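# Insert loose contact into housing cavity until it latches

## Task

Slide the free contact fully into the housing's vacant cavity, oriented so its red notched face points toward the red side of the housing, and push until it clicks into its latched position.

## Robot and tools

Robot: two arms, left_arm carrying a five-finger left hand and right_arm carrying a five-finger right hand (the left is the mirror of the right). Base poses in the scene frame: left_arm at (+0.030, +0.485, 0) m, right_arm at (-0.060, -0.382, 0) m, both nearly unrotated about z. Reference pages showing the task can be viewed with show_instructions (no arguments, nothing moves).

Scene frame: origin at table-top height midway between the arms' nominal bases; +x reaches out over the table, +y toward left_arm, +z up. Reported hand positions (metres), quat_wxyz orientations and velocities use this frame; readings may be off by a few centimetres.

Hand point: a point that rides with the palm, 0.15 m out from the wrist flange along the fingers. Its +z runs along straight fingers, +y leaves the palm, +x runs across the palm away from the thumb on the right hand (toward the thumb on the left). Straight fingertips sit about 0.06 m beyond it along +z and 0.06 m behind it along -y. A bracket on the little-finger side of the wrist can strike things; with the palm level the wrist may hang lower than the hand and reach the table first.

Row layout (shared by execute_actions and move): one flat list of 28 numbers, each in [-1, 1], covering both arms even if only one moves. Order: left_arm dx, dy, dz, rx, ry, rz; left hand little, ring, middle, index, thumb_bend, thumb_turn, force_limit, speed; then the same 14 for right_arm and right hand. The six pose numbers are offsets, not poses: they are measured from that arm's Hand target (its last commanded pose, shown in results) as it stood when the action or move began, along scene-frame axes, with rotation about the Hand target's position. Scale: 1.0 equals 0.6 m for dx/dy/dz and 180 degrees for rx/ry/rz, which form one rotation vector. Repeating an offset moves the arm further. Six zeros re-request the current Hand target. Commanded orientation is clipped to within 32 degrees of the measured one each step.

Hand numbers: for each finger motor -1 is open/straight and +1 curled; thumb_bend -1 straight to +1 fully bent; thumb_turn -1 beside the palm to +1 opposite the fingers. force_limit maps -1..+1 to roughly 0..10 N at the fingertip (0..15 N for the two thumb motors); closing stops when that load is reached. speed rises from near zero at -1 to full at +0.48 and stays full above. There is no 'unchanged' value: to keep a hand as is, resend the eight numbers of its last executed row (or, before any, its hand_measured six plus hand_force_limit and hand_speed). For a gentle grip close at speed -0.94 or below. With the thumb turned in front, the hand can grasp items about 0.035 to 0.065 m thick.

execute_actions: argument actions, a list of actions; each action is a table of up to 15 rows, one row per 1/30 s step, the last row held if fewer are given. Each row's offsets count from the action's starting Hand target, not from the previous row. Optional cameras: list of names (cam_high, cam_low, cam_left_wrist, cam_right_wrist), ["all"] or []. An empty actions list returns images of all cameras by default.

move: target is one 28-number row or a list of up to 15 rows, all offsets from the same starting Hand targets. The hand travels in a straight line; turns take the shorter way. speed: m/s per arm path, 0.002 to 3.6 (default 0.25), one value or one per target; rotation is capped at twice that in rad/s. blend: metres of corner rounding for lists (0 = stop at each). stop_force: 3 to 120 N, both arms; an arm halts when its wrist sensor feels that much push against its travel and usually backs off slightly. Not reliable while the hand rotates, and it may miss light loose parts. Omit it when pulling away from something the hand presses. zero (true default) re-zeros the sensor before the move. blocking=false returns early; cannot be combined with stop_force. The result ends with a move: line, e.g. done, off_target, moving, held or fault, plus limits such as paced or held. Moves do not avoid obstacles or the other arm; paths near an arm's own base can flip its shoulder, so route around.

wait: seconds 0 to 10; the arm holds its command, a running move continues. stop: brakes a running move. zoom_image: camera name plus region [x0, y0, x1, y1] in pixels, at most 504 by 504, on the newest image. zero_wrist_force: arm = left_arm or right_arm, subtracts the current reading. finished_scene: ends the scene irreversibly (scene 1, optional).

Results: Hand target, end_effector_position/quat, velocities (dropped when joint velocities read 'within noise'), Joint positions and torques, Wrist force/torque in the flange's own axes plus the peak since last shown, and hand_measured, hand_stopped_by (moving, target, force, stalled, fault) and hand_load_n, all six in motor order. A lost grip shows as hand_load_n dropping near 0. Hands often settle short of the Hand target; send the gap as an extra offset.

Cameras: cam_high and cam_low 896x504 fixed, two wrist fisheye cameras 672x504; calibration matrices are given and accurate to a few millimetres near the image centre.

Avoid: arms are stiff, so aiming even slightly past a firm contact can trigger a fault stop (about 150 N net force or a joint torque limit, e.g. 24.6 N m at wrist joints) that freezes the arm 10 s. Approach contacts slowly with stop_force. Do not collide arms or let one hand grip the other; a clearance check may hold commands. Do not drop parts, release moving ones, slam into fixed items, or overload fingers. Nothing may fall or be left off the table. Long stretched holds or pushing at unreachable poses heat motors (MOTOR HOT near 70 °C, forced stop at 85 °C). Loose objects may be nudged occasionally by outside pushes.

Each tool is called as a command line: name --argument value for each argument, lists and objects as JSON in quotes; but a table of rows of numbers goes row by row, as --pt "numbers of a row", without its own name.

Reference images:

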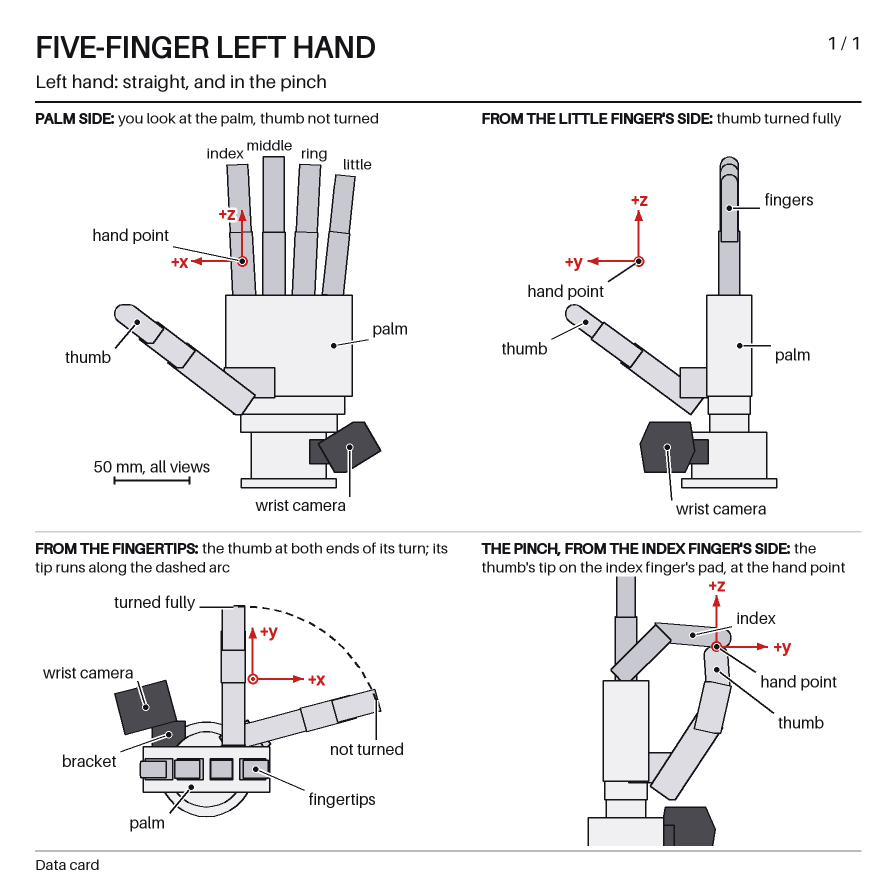

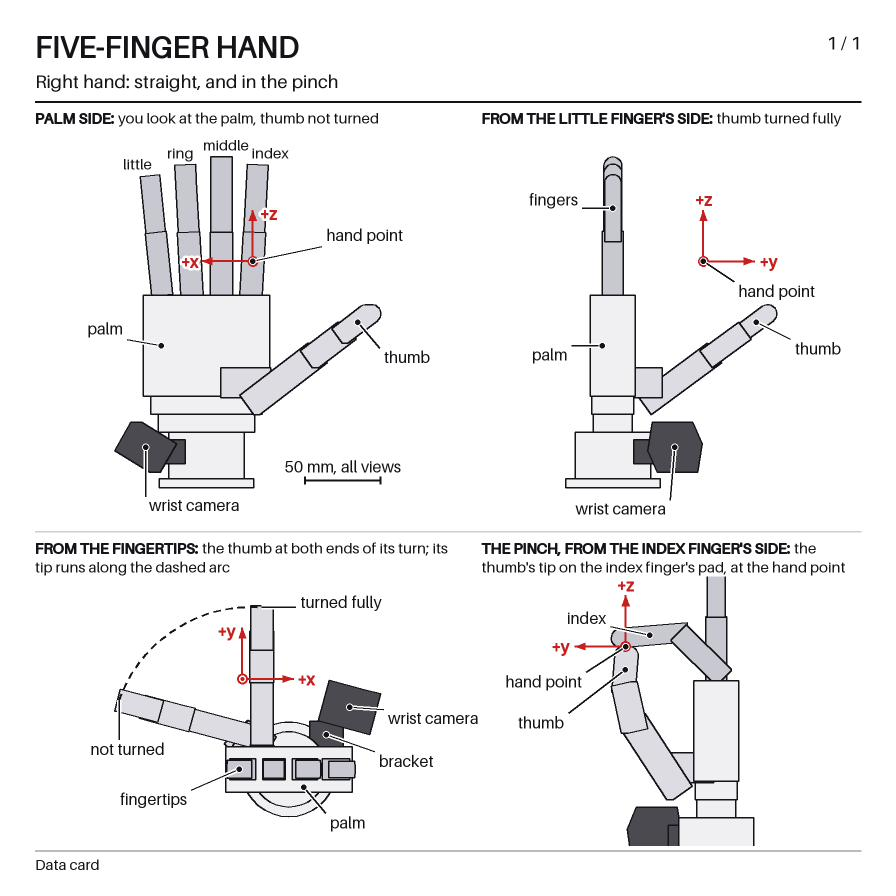

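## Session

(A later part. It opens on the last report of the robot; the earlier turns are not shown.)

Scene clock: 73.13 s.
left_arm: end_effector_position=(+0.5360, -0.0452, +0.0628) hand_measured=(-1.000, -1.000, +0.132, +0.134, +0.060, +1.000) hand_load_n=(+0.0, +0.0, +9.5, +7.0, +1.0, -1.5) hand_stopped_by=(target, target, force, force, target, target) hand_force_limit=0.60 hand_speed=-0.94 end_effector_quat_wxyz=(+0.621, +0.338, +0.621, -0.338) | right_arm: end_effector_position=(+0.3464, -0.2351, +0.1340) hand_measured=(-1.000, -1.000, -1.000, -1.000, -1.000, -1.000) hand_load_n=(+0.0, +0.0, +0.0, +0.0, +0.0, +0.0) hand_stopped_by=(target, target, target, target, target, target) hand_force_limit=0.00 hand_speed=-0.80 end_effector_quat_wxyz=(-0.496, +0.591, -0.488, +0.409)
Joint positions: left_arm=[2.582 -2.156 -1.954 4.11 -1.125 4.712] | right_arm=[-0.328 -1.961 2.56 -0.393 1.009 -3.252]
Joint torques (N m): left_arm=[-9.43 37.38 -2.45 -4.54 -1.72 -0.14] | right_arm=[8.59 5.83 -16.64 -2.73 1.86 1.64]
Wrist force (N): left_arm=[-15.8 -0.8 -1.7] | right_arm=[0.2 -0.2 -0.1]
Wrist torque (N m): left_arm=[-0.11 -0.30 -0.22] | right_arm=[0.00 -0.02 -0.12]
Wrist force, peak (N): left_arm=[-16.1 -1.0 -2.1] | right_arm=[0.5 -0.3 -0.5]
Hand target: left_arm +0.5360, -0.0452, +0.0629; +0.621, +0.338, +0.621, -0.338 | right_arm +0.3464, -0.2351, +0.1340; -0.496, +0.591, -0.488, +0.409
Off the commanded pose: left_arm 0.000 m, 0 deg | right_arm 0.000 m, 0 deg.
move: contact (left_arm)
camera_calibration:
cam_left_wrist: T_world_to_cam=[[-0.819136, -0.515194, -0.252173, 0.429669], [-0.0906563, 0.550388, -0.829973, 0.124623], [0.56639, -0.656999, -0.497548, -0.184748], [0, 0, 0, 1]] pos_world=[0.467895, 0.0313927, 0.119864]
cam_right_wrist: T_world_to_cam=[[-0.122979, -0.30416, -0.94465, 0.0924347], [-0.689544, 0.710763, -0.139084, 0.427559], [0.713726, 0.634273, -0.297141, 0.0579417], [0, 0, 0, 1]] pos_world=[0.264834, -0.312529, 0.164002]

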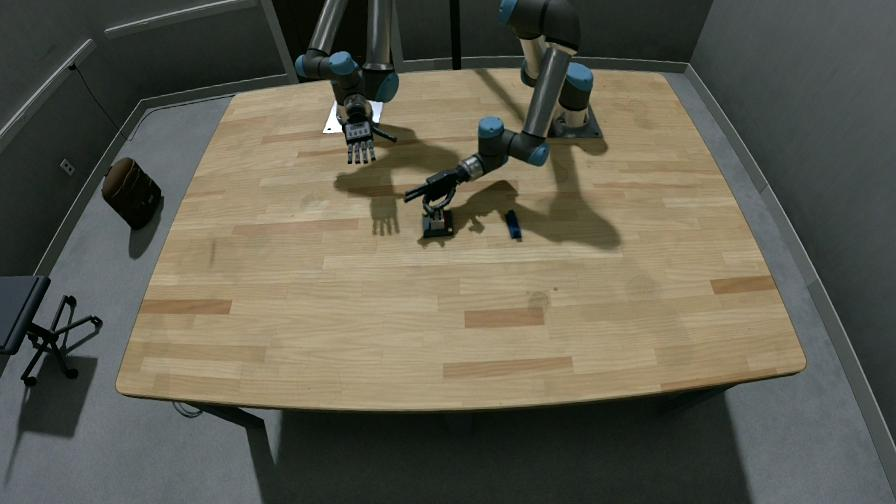

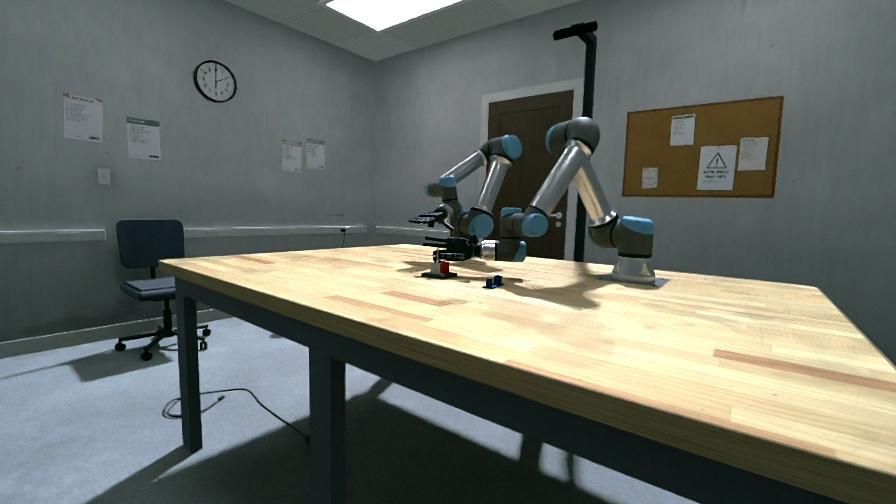

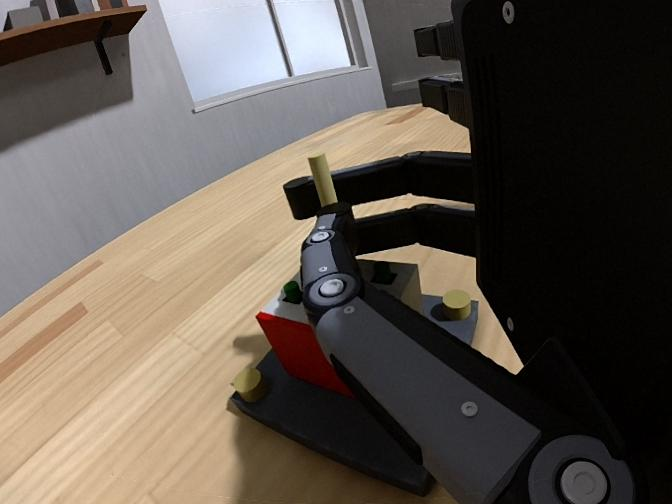

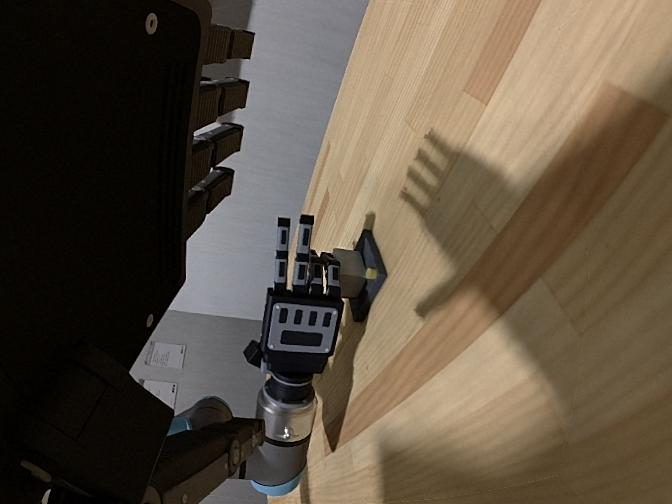

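move --pt "0 0 0.0025 0 0 0 -1 -1 0.42 0.42 0.06 1 0.6 -0.94 0 0 0 0 0 0 -1 -1 -1 -1 -1 -1 0.0 -0.8" --pt "0 0 0.0025 0 0 0 -1 -1 0.0 0.0 0.06 1 0.6 -0.7 0 0 0 0 0 0 -1 -1 -1 -1 -1 -1 0.0 -0.8" --pt "-0.0018 0.0028 0.0025 0 0 0 -1 -1 0.0 0.0 0.06 1 0.6 -0.7 0 0 0 0 0 0 -1 -1 -1 -1 -1 -1 0.0 -0.8" --pt "-0.0018 0.0028 0.0158 0 0 0 -1 -1 0.0 0.0 0.06 1 0.6 -0.7 0 0 0 0 0 0 -1 -1 -1 -1 -1 -1 0.0 -0.8" --speed 0.02 --cameras '["cam_right_wrist", "cam_low", "cam_high", "cam_left_wrist"]'

zoom_image --camera "cam_low" --region '[425, 230, 465, 280]'

zoom_image --camera "cam_left_wrist" --region '[240, 130, 440, 330]'

zoom_image --camera "cam_right_wrist" --region '[270, 230, 380, 310]'

Scene clock: 78.93 s.
left_arm: end_effector_position=(+0.5349, -0.0435, +0.0723) hand_measured=(-1.000, -1.000, +0.000, +0.000, +0.060, +1.000) hand_load_n=(+0.0, +0.0, +0.0, +0.0, +0.0, +0.5) hand_stopped_by=(target, target, target, target, target, target) hand_force_limit=0.60 hand_speed=-0.70 end_effector_quat_wxyz=(+0.621, +0.338, +0.621, -0.338) | right_arm: end_effector_position=(+0.3464, -0.2351, +0.1340) hand_measured=(-1.000, -1.000, -1.000, -1.000, -1.000, -1.000) hand_load_n=(+0.0, -0.5, +0.0, +0.0, +0.0, +0.0) hand_stopped_by=(target, target, target, target, target, target) hand_force_limit=0.00 hand_speed=-0.80 end_effector_quat_wxyz=(-0.496, +0.591, -0.488, +0.409)
Joint positions: left_arm=[2.583 -2.134 -1.958 4.092 -1.123 4.712] | right_arm=[-0.328 -1.961 2.56 -0.393 1.009 -3.252]
Joint torques (N m): left_arm=[6.64 52.17 27.17 -0.38 2.15 -0.94] | right_arm=[8.92 5.89 -20.22 -2.76 1.75 1.62]
Wrist force (N): left_arm=[-0.4 0.0 -0.6] | right_arm=[0.5 0.0 -0.1]
Wrist torque (N m): left_arm=[-0.04 0.03 -0.30] | right_arm=[0.03 -0.07 -0.09]
Wrist force, peak (N): left_arm=[-16.3 -0.9 -1.9] | right_arm=[0.6 -0.3 -0.3]
Hand target: left_arm +0.5349, -0.0435, +0.0724; +0.621, +0.338, +0.621, -0.338 | right_arm +0.3464, -0.2351, +0.1340; -0.496, +0.591, -0.488, +0.409
Off the commanded pose: left_arm 0.000 m, 0 deg | right_arm 0.000 m, 0 deg.
move: done
camera_calibration:
cam_left_wrist: T_world_to_cam=[[-0.819093, -0.51523, -0.252239, 0.431978], [-0.0905007, 0.550254, -0.830079, 0.131472], [0.566477, -0.657084, -0.497337, -0.178412], [0, 0, 0, 1]] pos_world=[0.466795, 0.0329928, 0.129363]
cam_right_wrist: T_world_to_cam=[[-0.122979, -0.30416, -0.94465, 0.0924347], [-0.689544, 0.710763, -0.139084, 0.427559], [0.713726, 0.634273, -0.297141, 0.0579417], [0, 0, 0, 1]] pos_world=[0.264834, -0.312529, 0.164002]

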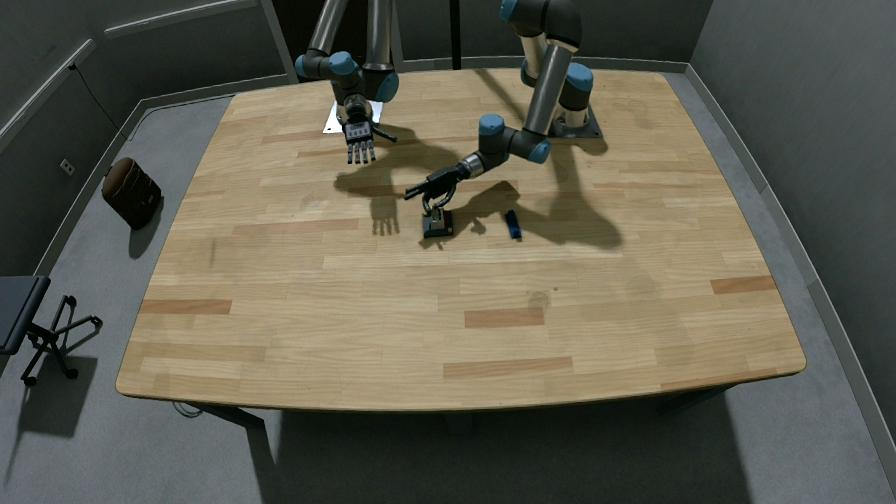

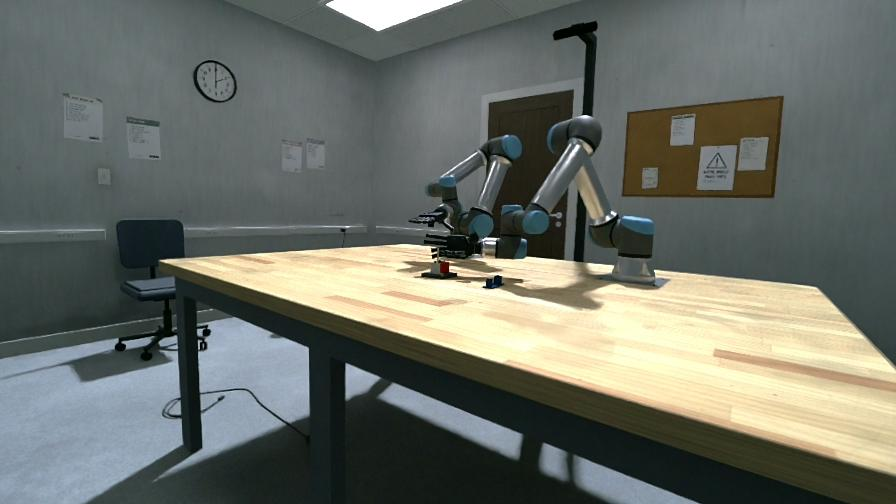

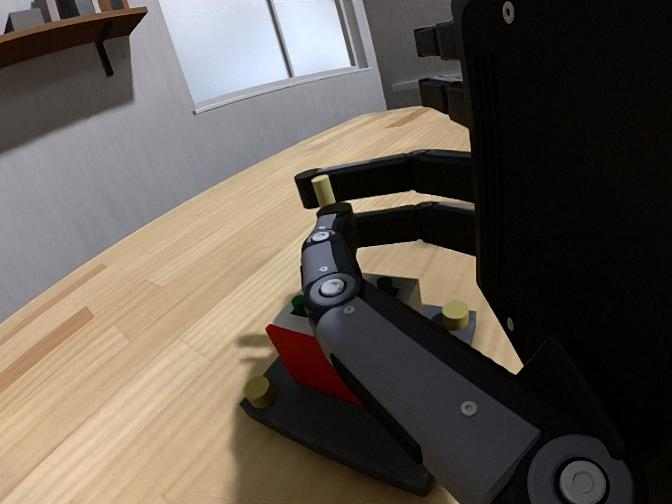

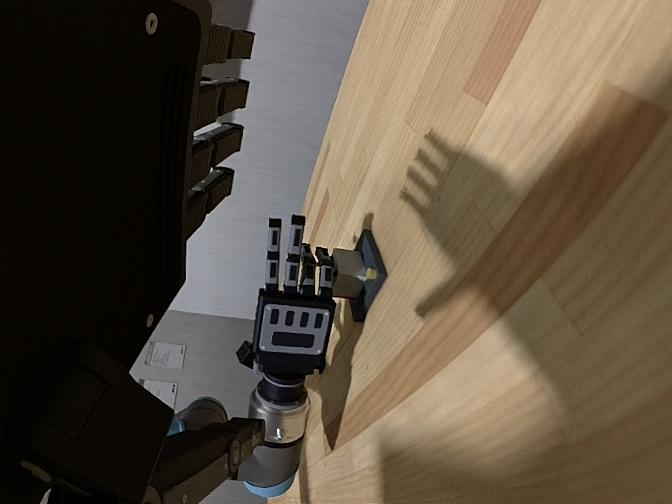

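Scaled by 10.080 from the camera's 896x504 image, which has a finer 1280x720 frame.

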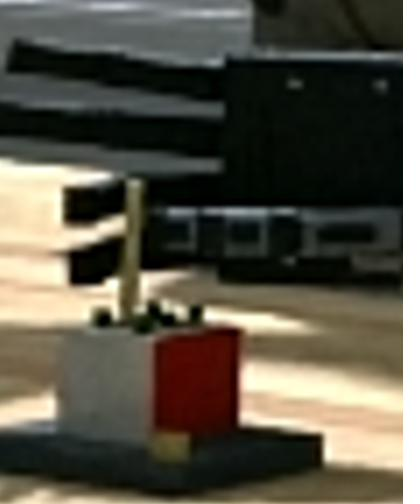

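Scaled by 2.520 from the camera's 672x504 image, which has a finer 960x720 frame.

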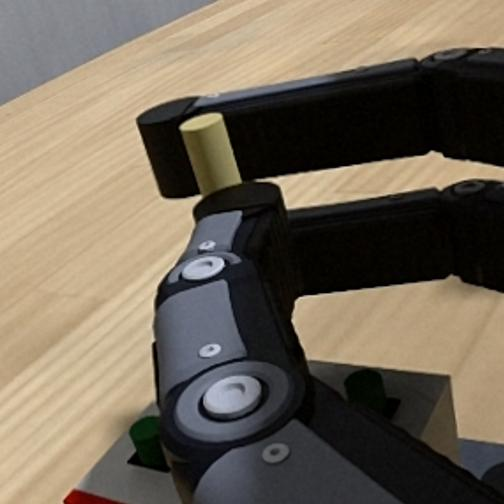

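Scaled by 4.582 from the camera's 672x504 image, which has a finer 960x720 frame.

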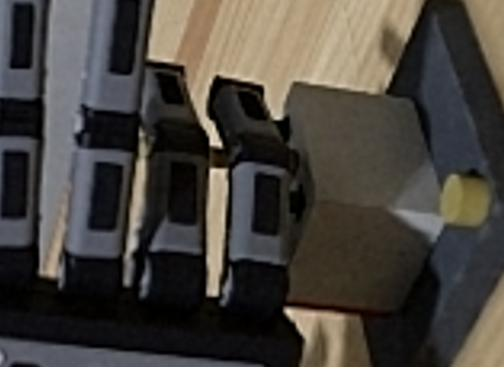

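move --pt "0.0018 -0.0028 0 0 0 0 -1 -1 0.0 0.0 0.06 1 0.6 -0.7 0 0 0 0 0 0 -1 -1 -1 -1 -1 -1 0.0 -0.8" --pt "0.0018 -0.0028 0 0 0 0 -1 -1 0.4 0.4 0.06 1 -0.4 -0.92 0 0 0 0 0 0 -1 -1 -1 -1 -1 -1 0.0 -0.8" --pt "0.0018 -0.0028 0 0 0 0 -1 -1 0.43 0.43 0.06 1 0.6 -0.94 0 0 0 0 0 0 -1 -1 -1 -1 -1 -1 0.0 -0.8" --speed 0.02 --cameras '["cam_right_wrist", "cam_low", "cam_high", "cam_left_wrist"]'

zoom_image --camera "cam_low" --region '[425, 230, 465, 280]'

zoom_image --camera "cam_left_wrist" --region '[240, 130, 440, 330]'

Scene clock: 81.73 s.
left_arm: end_effector_position=(+0.5360, -0.0452, +0.0724) hand_measured=(-1.000, -1.000, +0.134, +0.140, +0.060, +1.000) hand_load_n=(-0.5, +0.0, +8.5, +10.0, +2.0, +0.0) hand_stopped_by=(target, target, force, force, target, target) hand_force_limit=0.60 hand_speed=-0.94 end_effector_quat_wxyz=(+0.621, +0.338, +0.621, -0.338) | right_arm: end_effector_position=(+0.3464, -0.2351, +0.1340) hand_measured=(-1.000, -1.000, -1.000, -1.000, -1.000, -1.000) hand_load_n=(+0.0, +0.0, +0.0, +0.0, +0.0, +0.0) hand_stopped_by=(target, target, target, target, target, target) hand_force_limit=0.00 hand_speed=-0.80 end_effector_quat_wxyz=(-0.496, +0.591, -0.488, +0.409)
Joint positions: left_arm=[2.582 -2.137 -1.952 4.089 -1.125 4.712] | right_arm=[-0.328 -1.961 2.56 -0.393 1.009 -3.252]
Joint torques (N m): left_arm=[-6.45 24.36 23.12 -0.24 -1.49 -1.37] | right_arm=[8.05 5.46 -21.97 -2.67 1.73 1.63]
Wrist force (N): left_arm=[-0.7 -0.6 1.1] | right_arm=[0.6 -0.1 0.3]
Wrist torque (N m): left_arm=[-0.05 -0.07 -0.31] | right_arm=[-0.01 -0.10 -0.09]
Wrist force, peak (N): left_arm=[-1.2 -0.3 -4.1] | right_arm=[0.6 -0.6 -0.2]
Hand target: left_arm +0.5360, -0.0452, +0.0724; +0.621, +0.338, +0.621, -0.338 | right_arm +0.3464, -0.2351, +0.1340; -0.496, +0.591, -0.488, +0.409
Off the commanded pose: left_arm 0.000 m, 0 deg | right_arm 0.000 m, 0 deg.
move: done
camera_calibration:
cam_left_wrist: T_world_to_cam=[[-0.819093, -0.51523, -0.252239, 0.432028], [-0.0905007, 0.550254, -0.830079, 0.13259], [0.566477, -0.657084, -0.497337, -0.180103], [0, 0, 0, 1]] pos_world=[0.467895, 0.0312928, 0.129463]
cam_right_wrist: T_world_to_cam=[[-0.122979, -0.30416, -0.94465, 0.0924347], [-0.689544, 0.710763, -0.139084, 0.427559], [0.713726, 0.634273, -0.297141, 0.0579417], [0, 0, 0, 1]] pos_world=[0.264834, -0.312529, 0.164002]

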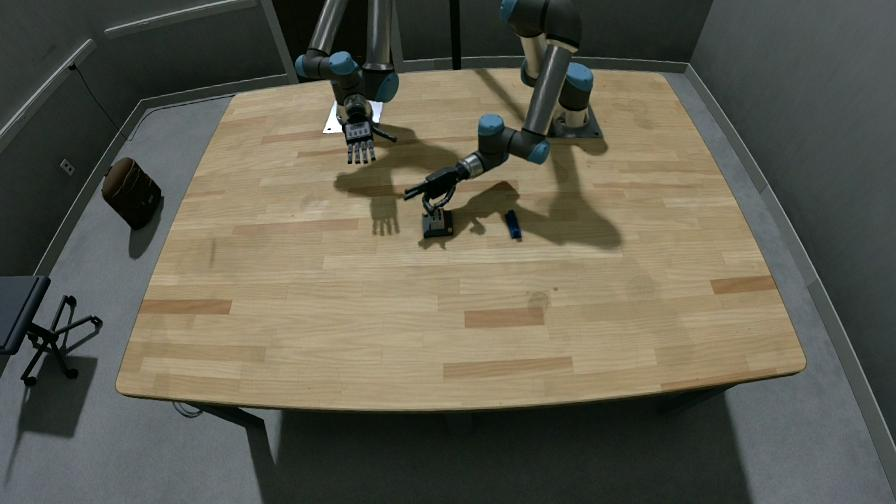

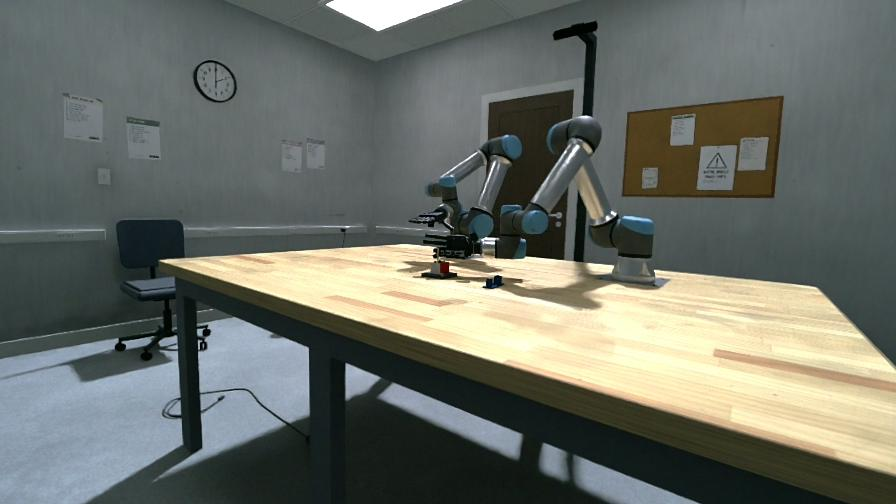

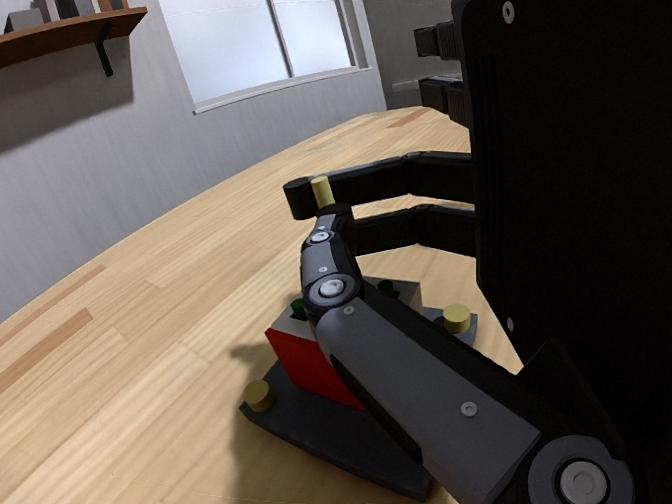

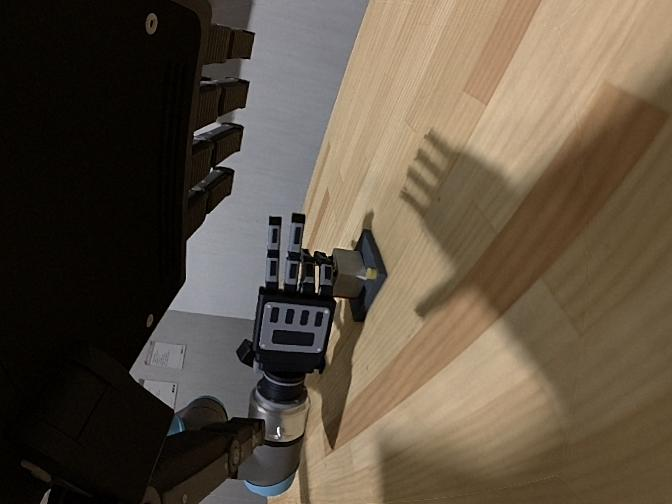

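Scaled by 10.080 from the camera's 896x504 image, which has a finer 1280x720 frame.

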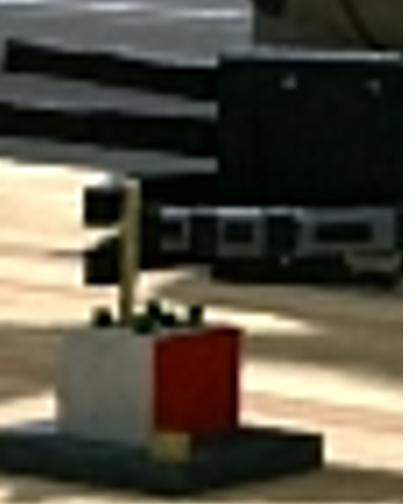

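Scaled by 2.520 from the camera's 672x504 image, which has a finer 960x720 frame.

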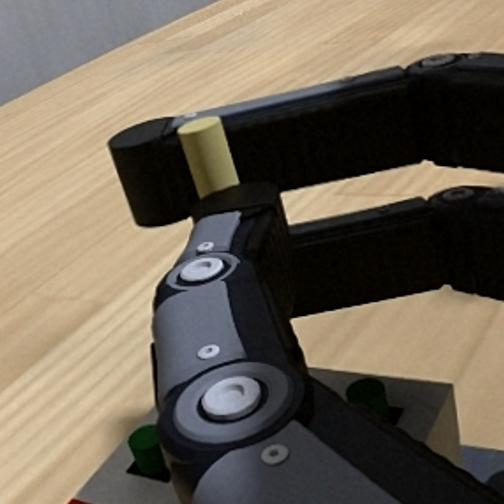

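move --target '[0, 0, -0.0125, 0, 0, 0, -1, -1, 0.43, 0.43, 0.06, 1, 0.6, -0.94, 0, 0, 0, 0, 0, 0, -1, -1, -1, -1, -1, -1, 0.0, -0.8]' --speed 0.01 --stop_force 20 --cameras '["cam_right_wrist", "cam_low", "cam_high", "cam_left_wrist"]'

zoom_image --camera "cam_low" --region '[425, 230, 465, 280]'

zoom_image --camera "cam_left_wrist" --region '[240, 130, 440, 330]'

zoom_image --camera "cam_low" --region '[430, 245, 450, 268]'

Scene clock: 83.73 s.
left_arm: end_effector_position=(+0.5360, -0.0452, +0.0649) hand_measured=(-1.000, -1.000, +0.134, +0.140, +0.060, +1.000) hand_load_n=(+0.0, +0.0, +8.5, +10.0, +2.5, -0.5) hand_stopped_by=(target, target, force, force, target, target) hand_force_limit=0.60 hand_speed=-0.94 end_effector_quat_wxyz=(+0.621, +0.338, +0.621, -0.338) | right_arm: end_effector_position=(+0.3464, -0.2351, +0.1340) hand_measured=(-1.000, -1.000, -1.000, -1.000, -1.000, -1.000) hand_load_n=(+0.0, +0.0, +0.0, +0.0, +0.0, -0.5) hand_stopped_by=(target, target, target, target, target, target) hand_force_limit=0.00 hand_speed=-0.80 end_effector_quat_wxyz=(-0.496, +0.591, -0.488, +0.409)
Joint positions: left_arm=[2.582 -2.152 -1.954 4.106 -1.125 4.712] | right_arm=[-0.328 -1.961 2.56 -0.393 1.009 -3.252]
Joint torques (N m): left_arm=[-2.11 23.5 -0.49 1.92 -1.25 -0.54] | right_arm=[8.26 4.84 -23.42 -2.78 1.79 1.51]
Wrist force (N): left_arm=[-2.0 -1.0 1.7] | right_arm=[0.5 -0.2 -0.2]
Wrist torque (N m): left_arm=[-0.08 -0.08 -0.29] | right_arm=[0.02 -0.08 -0.10]
Wrist force, peak (N): left_arm=[-8.0 -5.5 -0.5] | right_arm=[0.8 0.1 0.0]
Hand target: left_arm +0.5360, -0.0452, +0.0649; +0.621, +0.338, +0.621, -0.338 | right_arm +0.3464, -0.2351, +0.1340; -0.496, +0.591, -0.488, +0.409
Off the commanded pose: left_arm 0.000 m, 0 deg | right_arm 0.000 m, 0 deg.
move: done
camera_calibration:
cam_left_wrist: T_world_to_cam=[[-0.819093, -0.51523, -0.252239, 0.430188], [-0.0905007, 0.550254, -0.830079, 0.12631], [0.566477, -0.657084, -0.497337, -0.183767], [0, 0, 0, 1]] pos_world=[0.467895, 0.0313928, 0.121963]
cam_right_wrist: T_world_to_cam=[[-0.122979, -0.30416, -0.94465, 0.0924347], [-0.689544, 0.710763, -0.139084, 0.427559], [0.713726, 0.634273, -0.297141, 0.0579417], [0, 0, 0, 1]] pos_world=[0.264834, -0.312529, 0.164002]

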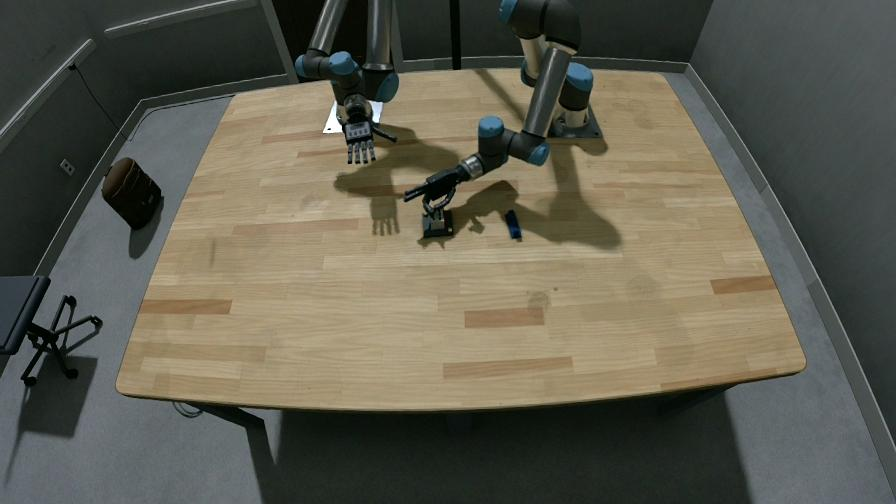

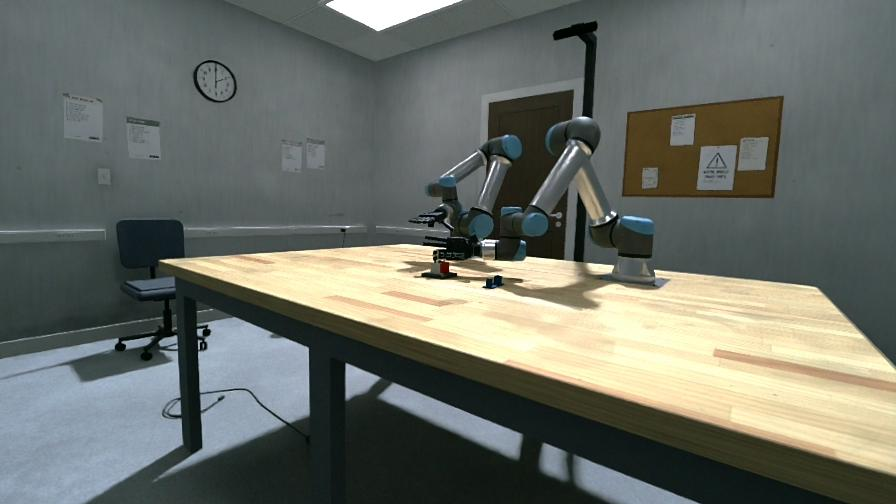

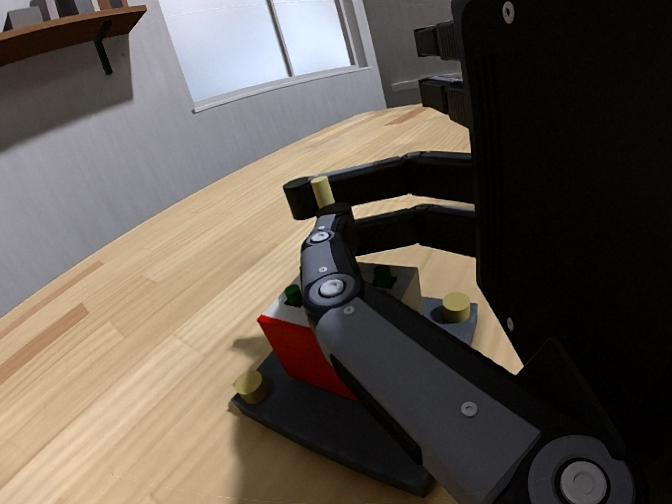

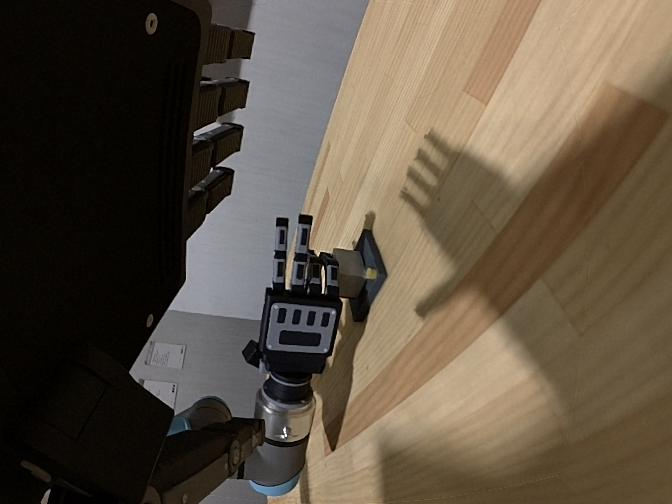

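Scaled by 10.080 from the camera's 896x504 image, which has a finer 1280x720 frame.

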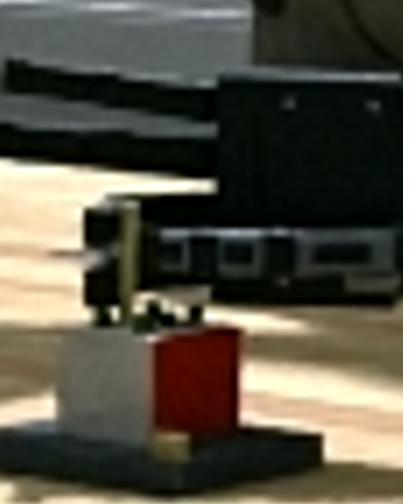

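Scaled by 2.520 from the camera's 672x504 image, which has a finer 960x720 frame.

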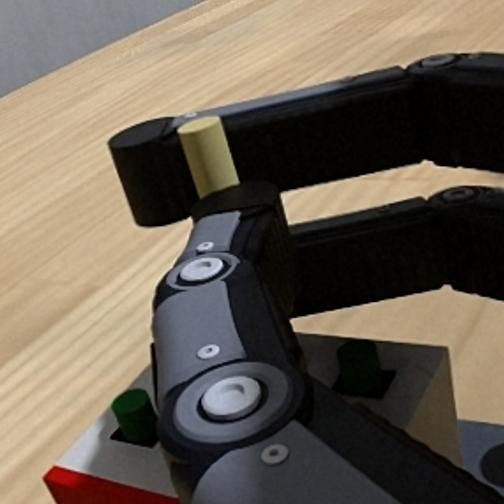

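Scaled by 21.913 from the camera's 896x504 image, which has a finer 1280x720 frame.

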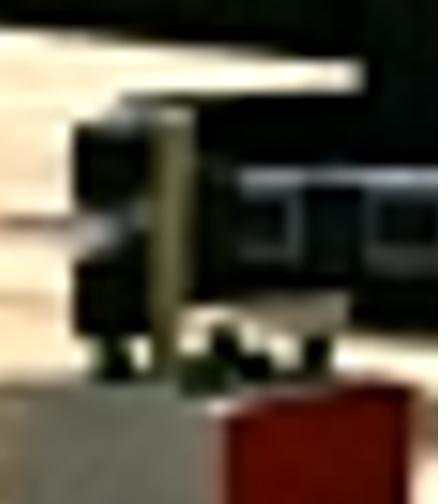

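move --target '[0, 0, -0.0025, 0, 0, 0, -1, -1, 0.43, 0.43, 0.06, 1, 0.6, -0.94, 0, 0, 0, 0, 0, 0, -1, -1, -1, -1, -1, -1, 0.0, -0.8]' --speed 0.006 --stop_force 18 --cameras '["cam_left_wrist", "cam_low"]'

zoom_image --camera "cam_left_wrist" --region '[240, 130, 440, 330]'

Scene clock: 85.67 s.
left_arm: end_effector_position=(+0.5360, -0.0452, +0.0634) hand_measured=(-1.000, -1.000, +0.134, +0.140, +0.060, +1.000) hand_load_n=(+0.0, +0.0, +8.5, +9.5, +2.0, -1.0) hand_stopped_by=(target, target, force, force, target, target) hand_force_limit=0.60 hand_speed=-0.94 end_effector_quat_wxyz=(+0.621, +0.338, +0.621, -0.338) | right_arm: end_effector_position=(+0.3464, -0.2351, +0.1340) hand_measured=(-1.000, -1.000, -1.000, -1.000, -1.000, -1.000) hand_load_n=(+0.0, +0.0, +0.0, -0.5, +0.0, -0.5) hand_stopped_by=(target, target, target, target, target, target) hand_force_limit=0.00 hand_speed=-0.80 end_effector_quat_wxyz=(-0.496, +0.591, -0.488, +0.409)
Joint positions: left_arm=[2.582 -2.155 -1.954 4.109 -1.125 4.712] | right_arm=[-0.328 -1.961 2.56 -0.393 1.009 -3.252]
Joint torques (N m): left_arm=[4.21 15.22 -4.42 0.03 -1.15 -0.45] | right_arm=[8.88 5.25 -24.69 -2.71 1.64 1.57]
Wrist force (N): left_arm=[-11.1 -3.9 0.9] | right_arm=[0.6 0.0 -0.1]
Wrist torque (N m): left_arm=[-0.14 -0.22 -0.20] | right_arm=[0.03 -0.09 -0.09]
Wrist force, peak (N): left_arm=[-11.5 -4.2 0.2] | right_arm=[0.7 -0.2 0.0]
Hand target: left_arm +0.5360, -0.0452, +0.0634; +0.621, +0.338, +0.621, -0.338 | right_arm +0.3464, -0.2351, +0.1340; -0.496, +0.591, -0.488, +0.409
Off the commanded pose: left_arm 0.000 m, 0 deg | right_arm 0.000 m, 0 deg.
move: done
camera_calibration:
cam_left_wrist: T_world_to_cam=[[-0.819093, -0.51523, -0.252239, 0.429809], [-0.0905007, 0.550254, -0.830079, 0.125065], [0.566477, -0.657084, -0.497337, -0.184513], [0, 0, 0, 1]] pos_world=[0.467895, 0.0313928, 0.120463]
Images, in order (width x height): cam_low 896x504, cam_left_wrist 672x504.

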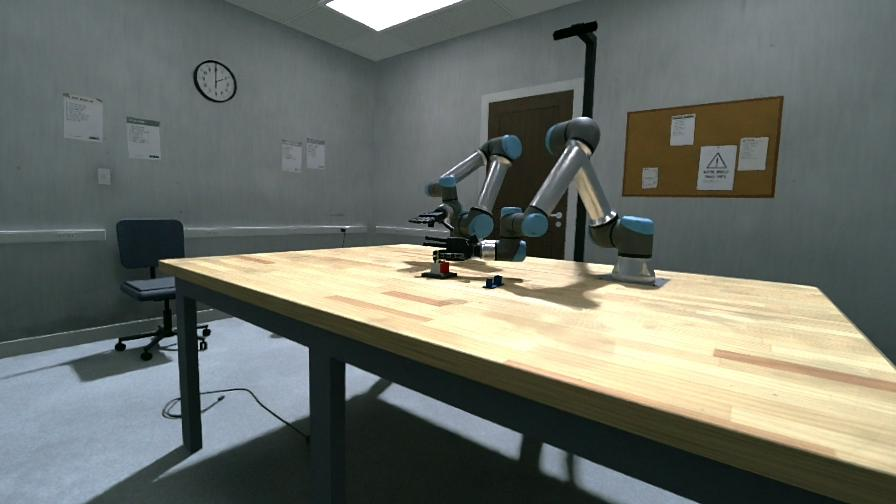

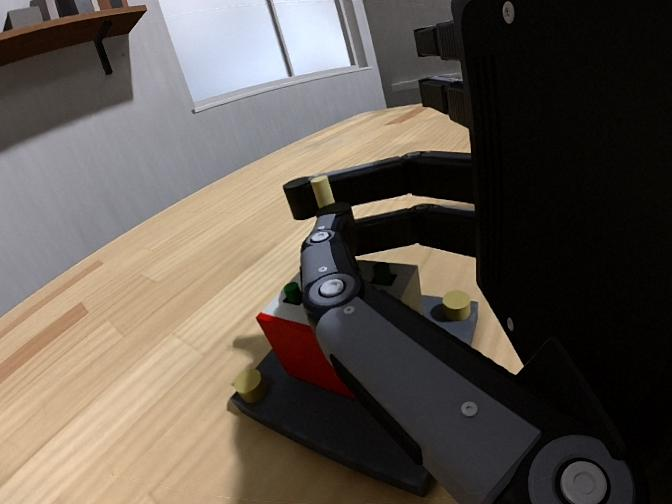

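Scaled by 2.520 from the camera's 672x504 image, which has a finer 960x720 frame.

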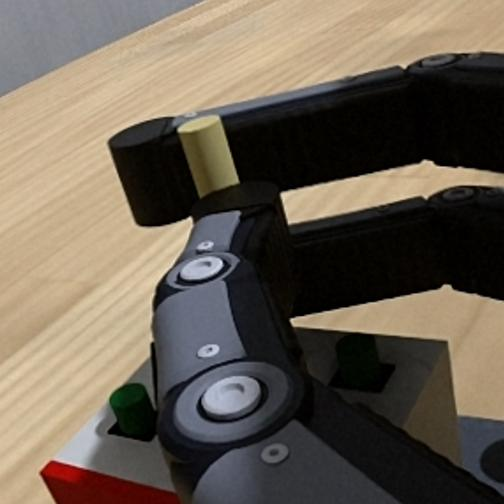

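move --target '[0, 0, 0.0025, 0, 0, 0, -1, -1, 0.43, 0.43, 0.06, 1, 0.6, -0.94, 0, 0, 0, 0, 0, 0, -1, -1, -1, -1, -1, -1, 0.0, -0.8]' --speed 0.006

move --target '[0, 0, 0.005, 0, 0, 0, -1, -1, 0.43, 0.43, 0.06, 1, 0.6, -0.94, 0, 0, 0, 0, 0, 0, -1, -1, -1, -1, -1, -1, 0.0, -0.8]' --speed 0.006 --stop_force 5 --cameras '["cam_left_wrist", "cam_low"]'

zoom_image --camera "cam_left_wrist" --region '[240, 130, 440, 330]'

Scene clock: 87.07 s.
left_arm: end_effector_position=(+0.5359, -0.0451, +0.0647) hand_measured=(-1.000, -1.000, +0.134, +0.140, +0.060, +1.000) hand_load_n=(+0.0, +0.0, +8.5, +10.5, +2.0, +0.0) hand_stopped_by=(target, target, force, force, target, target) hand_force_limit=0.60 hand_speed=-0.94 end_effector_quat_wxyz=(+0.621, +0.338, +0.621, -0.338) | right_arm: end_effector_position=(+0.3464, -0.2351, +0.1340) hand_measured=(-1.000, -1.000, -1.000, -1.000, -1.000, -1.000) hand_load_n=(+0.0, +0.0, +0.0, +0.0, +0.0, +0.0) hand_stopped_by=(target, target, target, target, target, target) hand_force_limit=0.00 hand_speed=-0.80 end_effector_quat_wxyz=(-0.496, +0.591, -0.488, +0.409)
Joint positions: left_arm=[2.582 -2.152 -1.954 4.106 -1.125 4.712] | right_arm=[-0.328 -1.961 2.56 -0.393 1.009 -3.252]
Joint torques (N m): left_arm=[5.69 52.1 26.04 -0.71 -1.47 -0.63] | right_arm=[8.53 4.18 -25.59 -2.67 1.71 1.55]
Wrist force (N): left_arm=[-0.6 -0.3 1.9] | right_arm=[0.3 -0.1 -0.1]
Wrist torque (N m): left_arm=[-0.05 -0.01 -0.30] | right_arm=[0.02 -0.06 -0.10]
Wrist force, peak (N): left_arm=[-11.6 -4.2 0.6] | right_arm=[0.5 -0.3 -0.3]
Hand target: left_arm +0.5360, -0.0452, +0.0649; +0.621, +0.338, +0.621, -0.338 | right_arm +0.3464, -0.2351, +0.1340; -0.496, +0.591, -0.488, +0.409
Off the commanded pose: left_arm 0.000 m, 0 deg | right_arm 0.000 m, 0 deg.
move: done

Scene clock: 88.40 s.
left_arm: end_effector_position=(+0.5360, -0.0452, +0.0679) hand_measured=(-1.000, -1.000, +0.134, +0.140, +0.060, +1.000) hand_load_n=(+0.0, +0.0, +8.0, +10.0, +2.5, +0.0) hand_stopped_by=(target, target, force, force, target, target) hand_force_limit=0.60 hand_speed=-0.94 end_effector_quat_wxyz=(+0.621, +0.338, +0.621, -0.338) | right_arm: end_effector_position=(+0.3464, -0.2351, +0.1340) hand_measured=(-1.000, -1.000, -1.000, -1.000, -1.000, -1.000) hand_load_n=(+0.0, +0.0, -0.5, +0.0, +0.0, +0.0) hand_stopped_by=(target, target, target, target, target, target) hand_force_limit=0.00 hand_speed=-0.80 end_effector_quat_wxyz=(-0.496, +0.591, -0.488, +0.409)
Joint positions: left_arm=[2.582 -2.146 -1.953 4.099 -1.125 4.712] | right_arm=[-0.328 -1.961 2.56 -0.393 1.009 -3.252]
Joint torques (N m): left_arm=[5.59 53.04 26.76 -0.17 -1.47 -0.98] | right_arm=[8.36 5.01 -26.49 -2.67 1.67 1.53]
Wrist force (N): left_arm=[1.1 -0.9 1.2] | right_arm=[0.4 0.0 -0.1]
Wrist torque (N m): left_arm=[-0.08 -0.01 -0.31] | right_arm=[0.02 -0.07 -0.10]
Wrist force, peak (N): left_arm=[1.3 -0.9 1.6] | right_arm=[0.7 -0.1 -0.2]
Hand target: left_arm +0.5360, -0.0452, +0.0679; +0.621, +0.338, +0.621, -0.338 | right_arm +0.3464, -0.2351, +0.1340; -0.496, +0.591, -0.488, +0.409
Off the commanded pose: left_arm 0.000 m, 0 deg | right_arm 0.000 m, 0 deg.
move: done
camera_calibration:
cam_left_wrist: T_world_to_cam=[[-0.819093, -0.51523, -0.252239, 0.430944], [-0.0905007, 0.550254, -0.830079, 0.1288], [0.566477, -0.657084, -0.497337, -0.182275], [0, 0, 0, 1]] pos_world=[0.467895, 0.0313928, 0.124963]
Images, in order (width x height): cam_low 896x504, cam_left_wrist 672x504.

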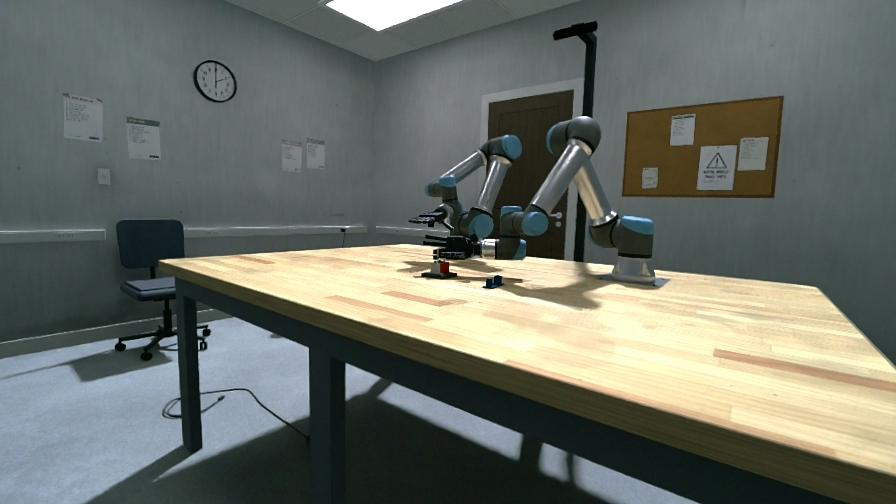

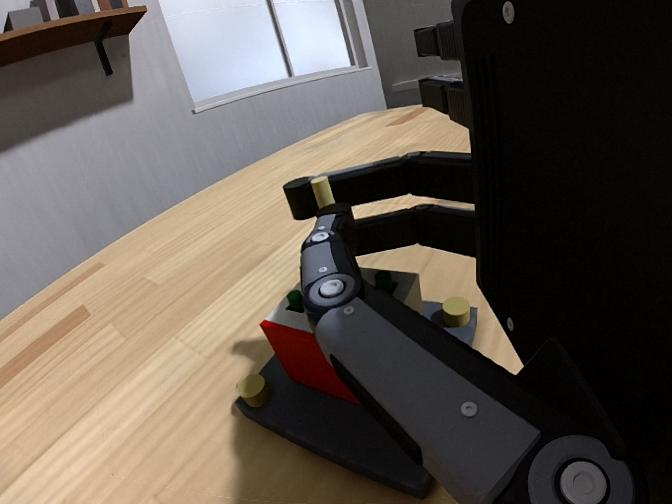

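Scaled by 2.520 from the camera's 672x504 image, which has a finer 960x720 frame.

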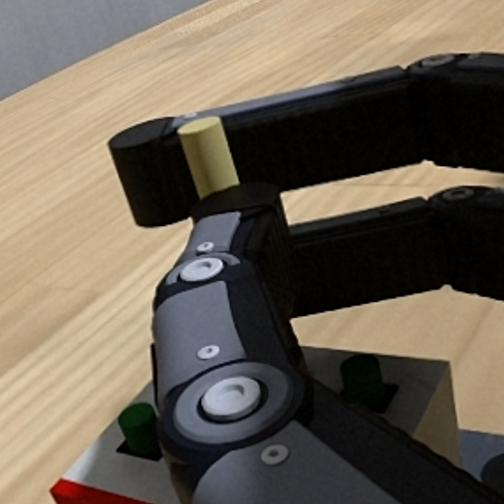

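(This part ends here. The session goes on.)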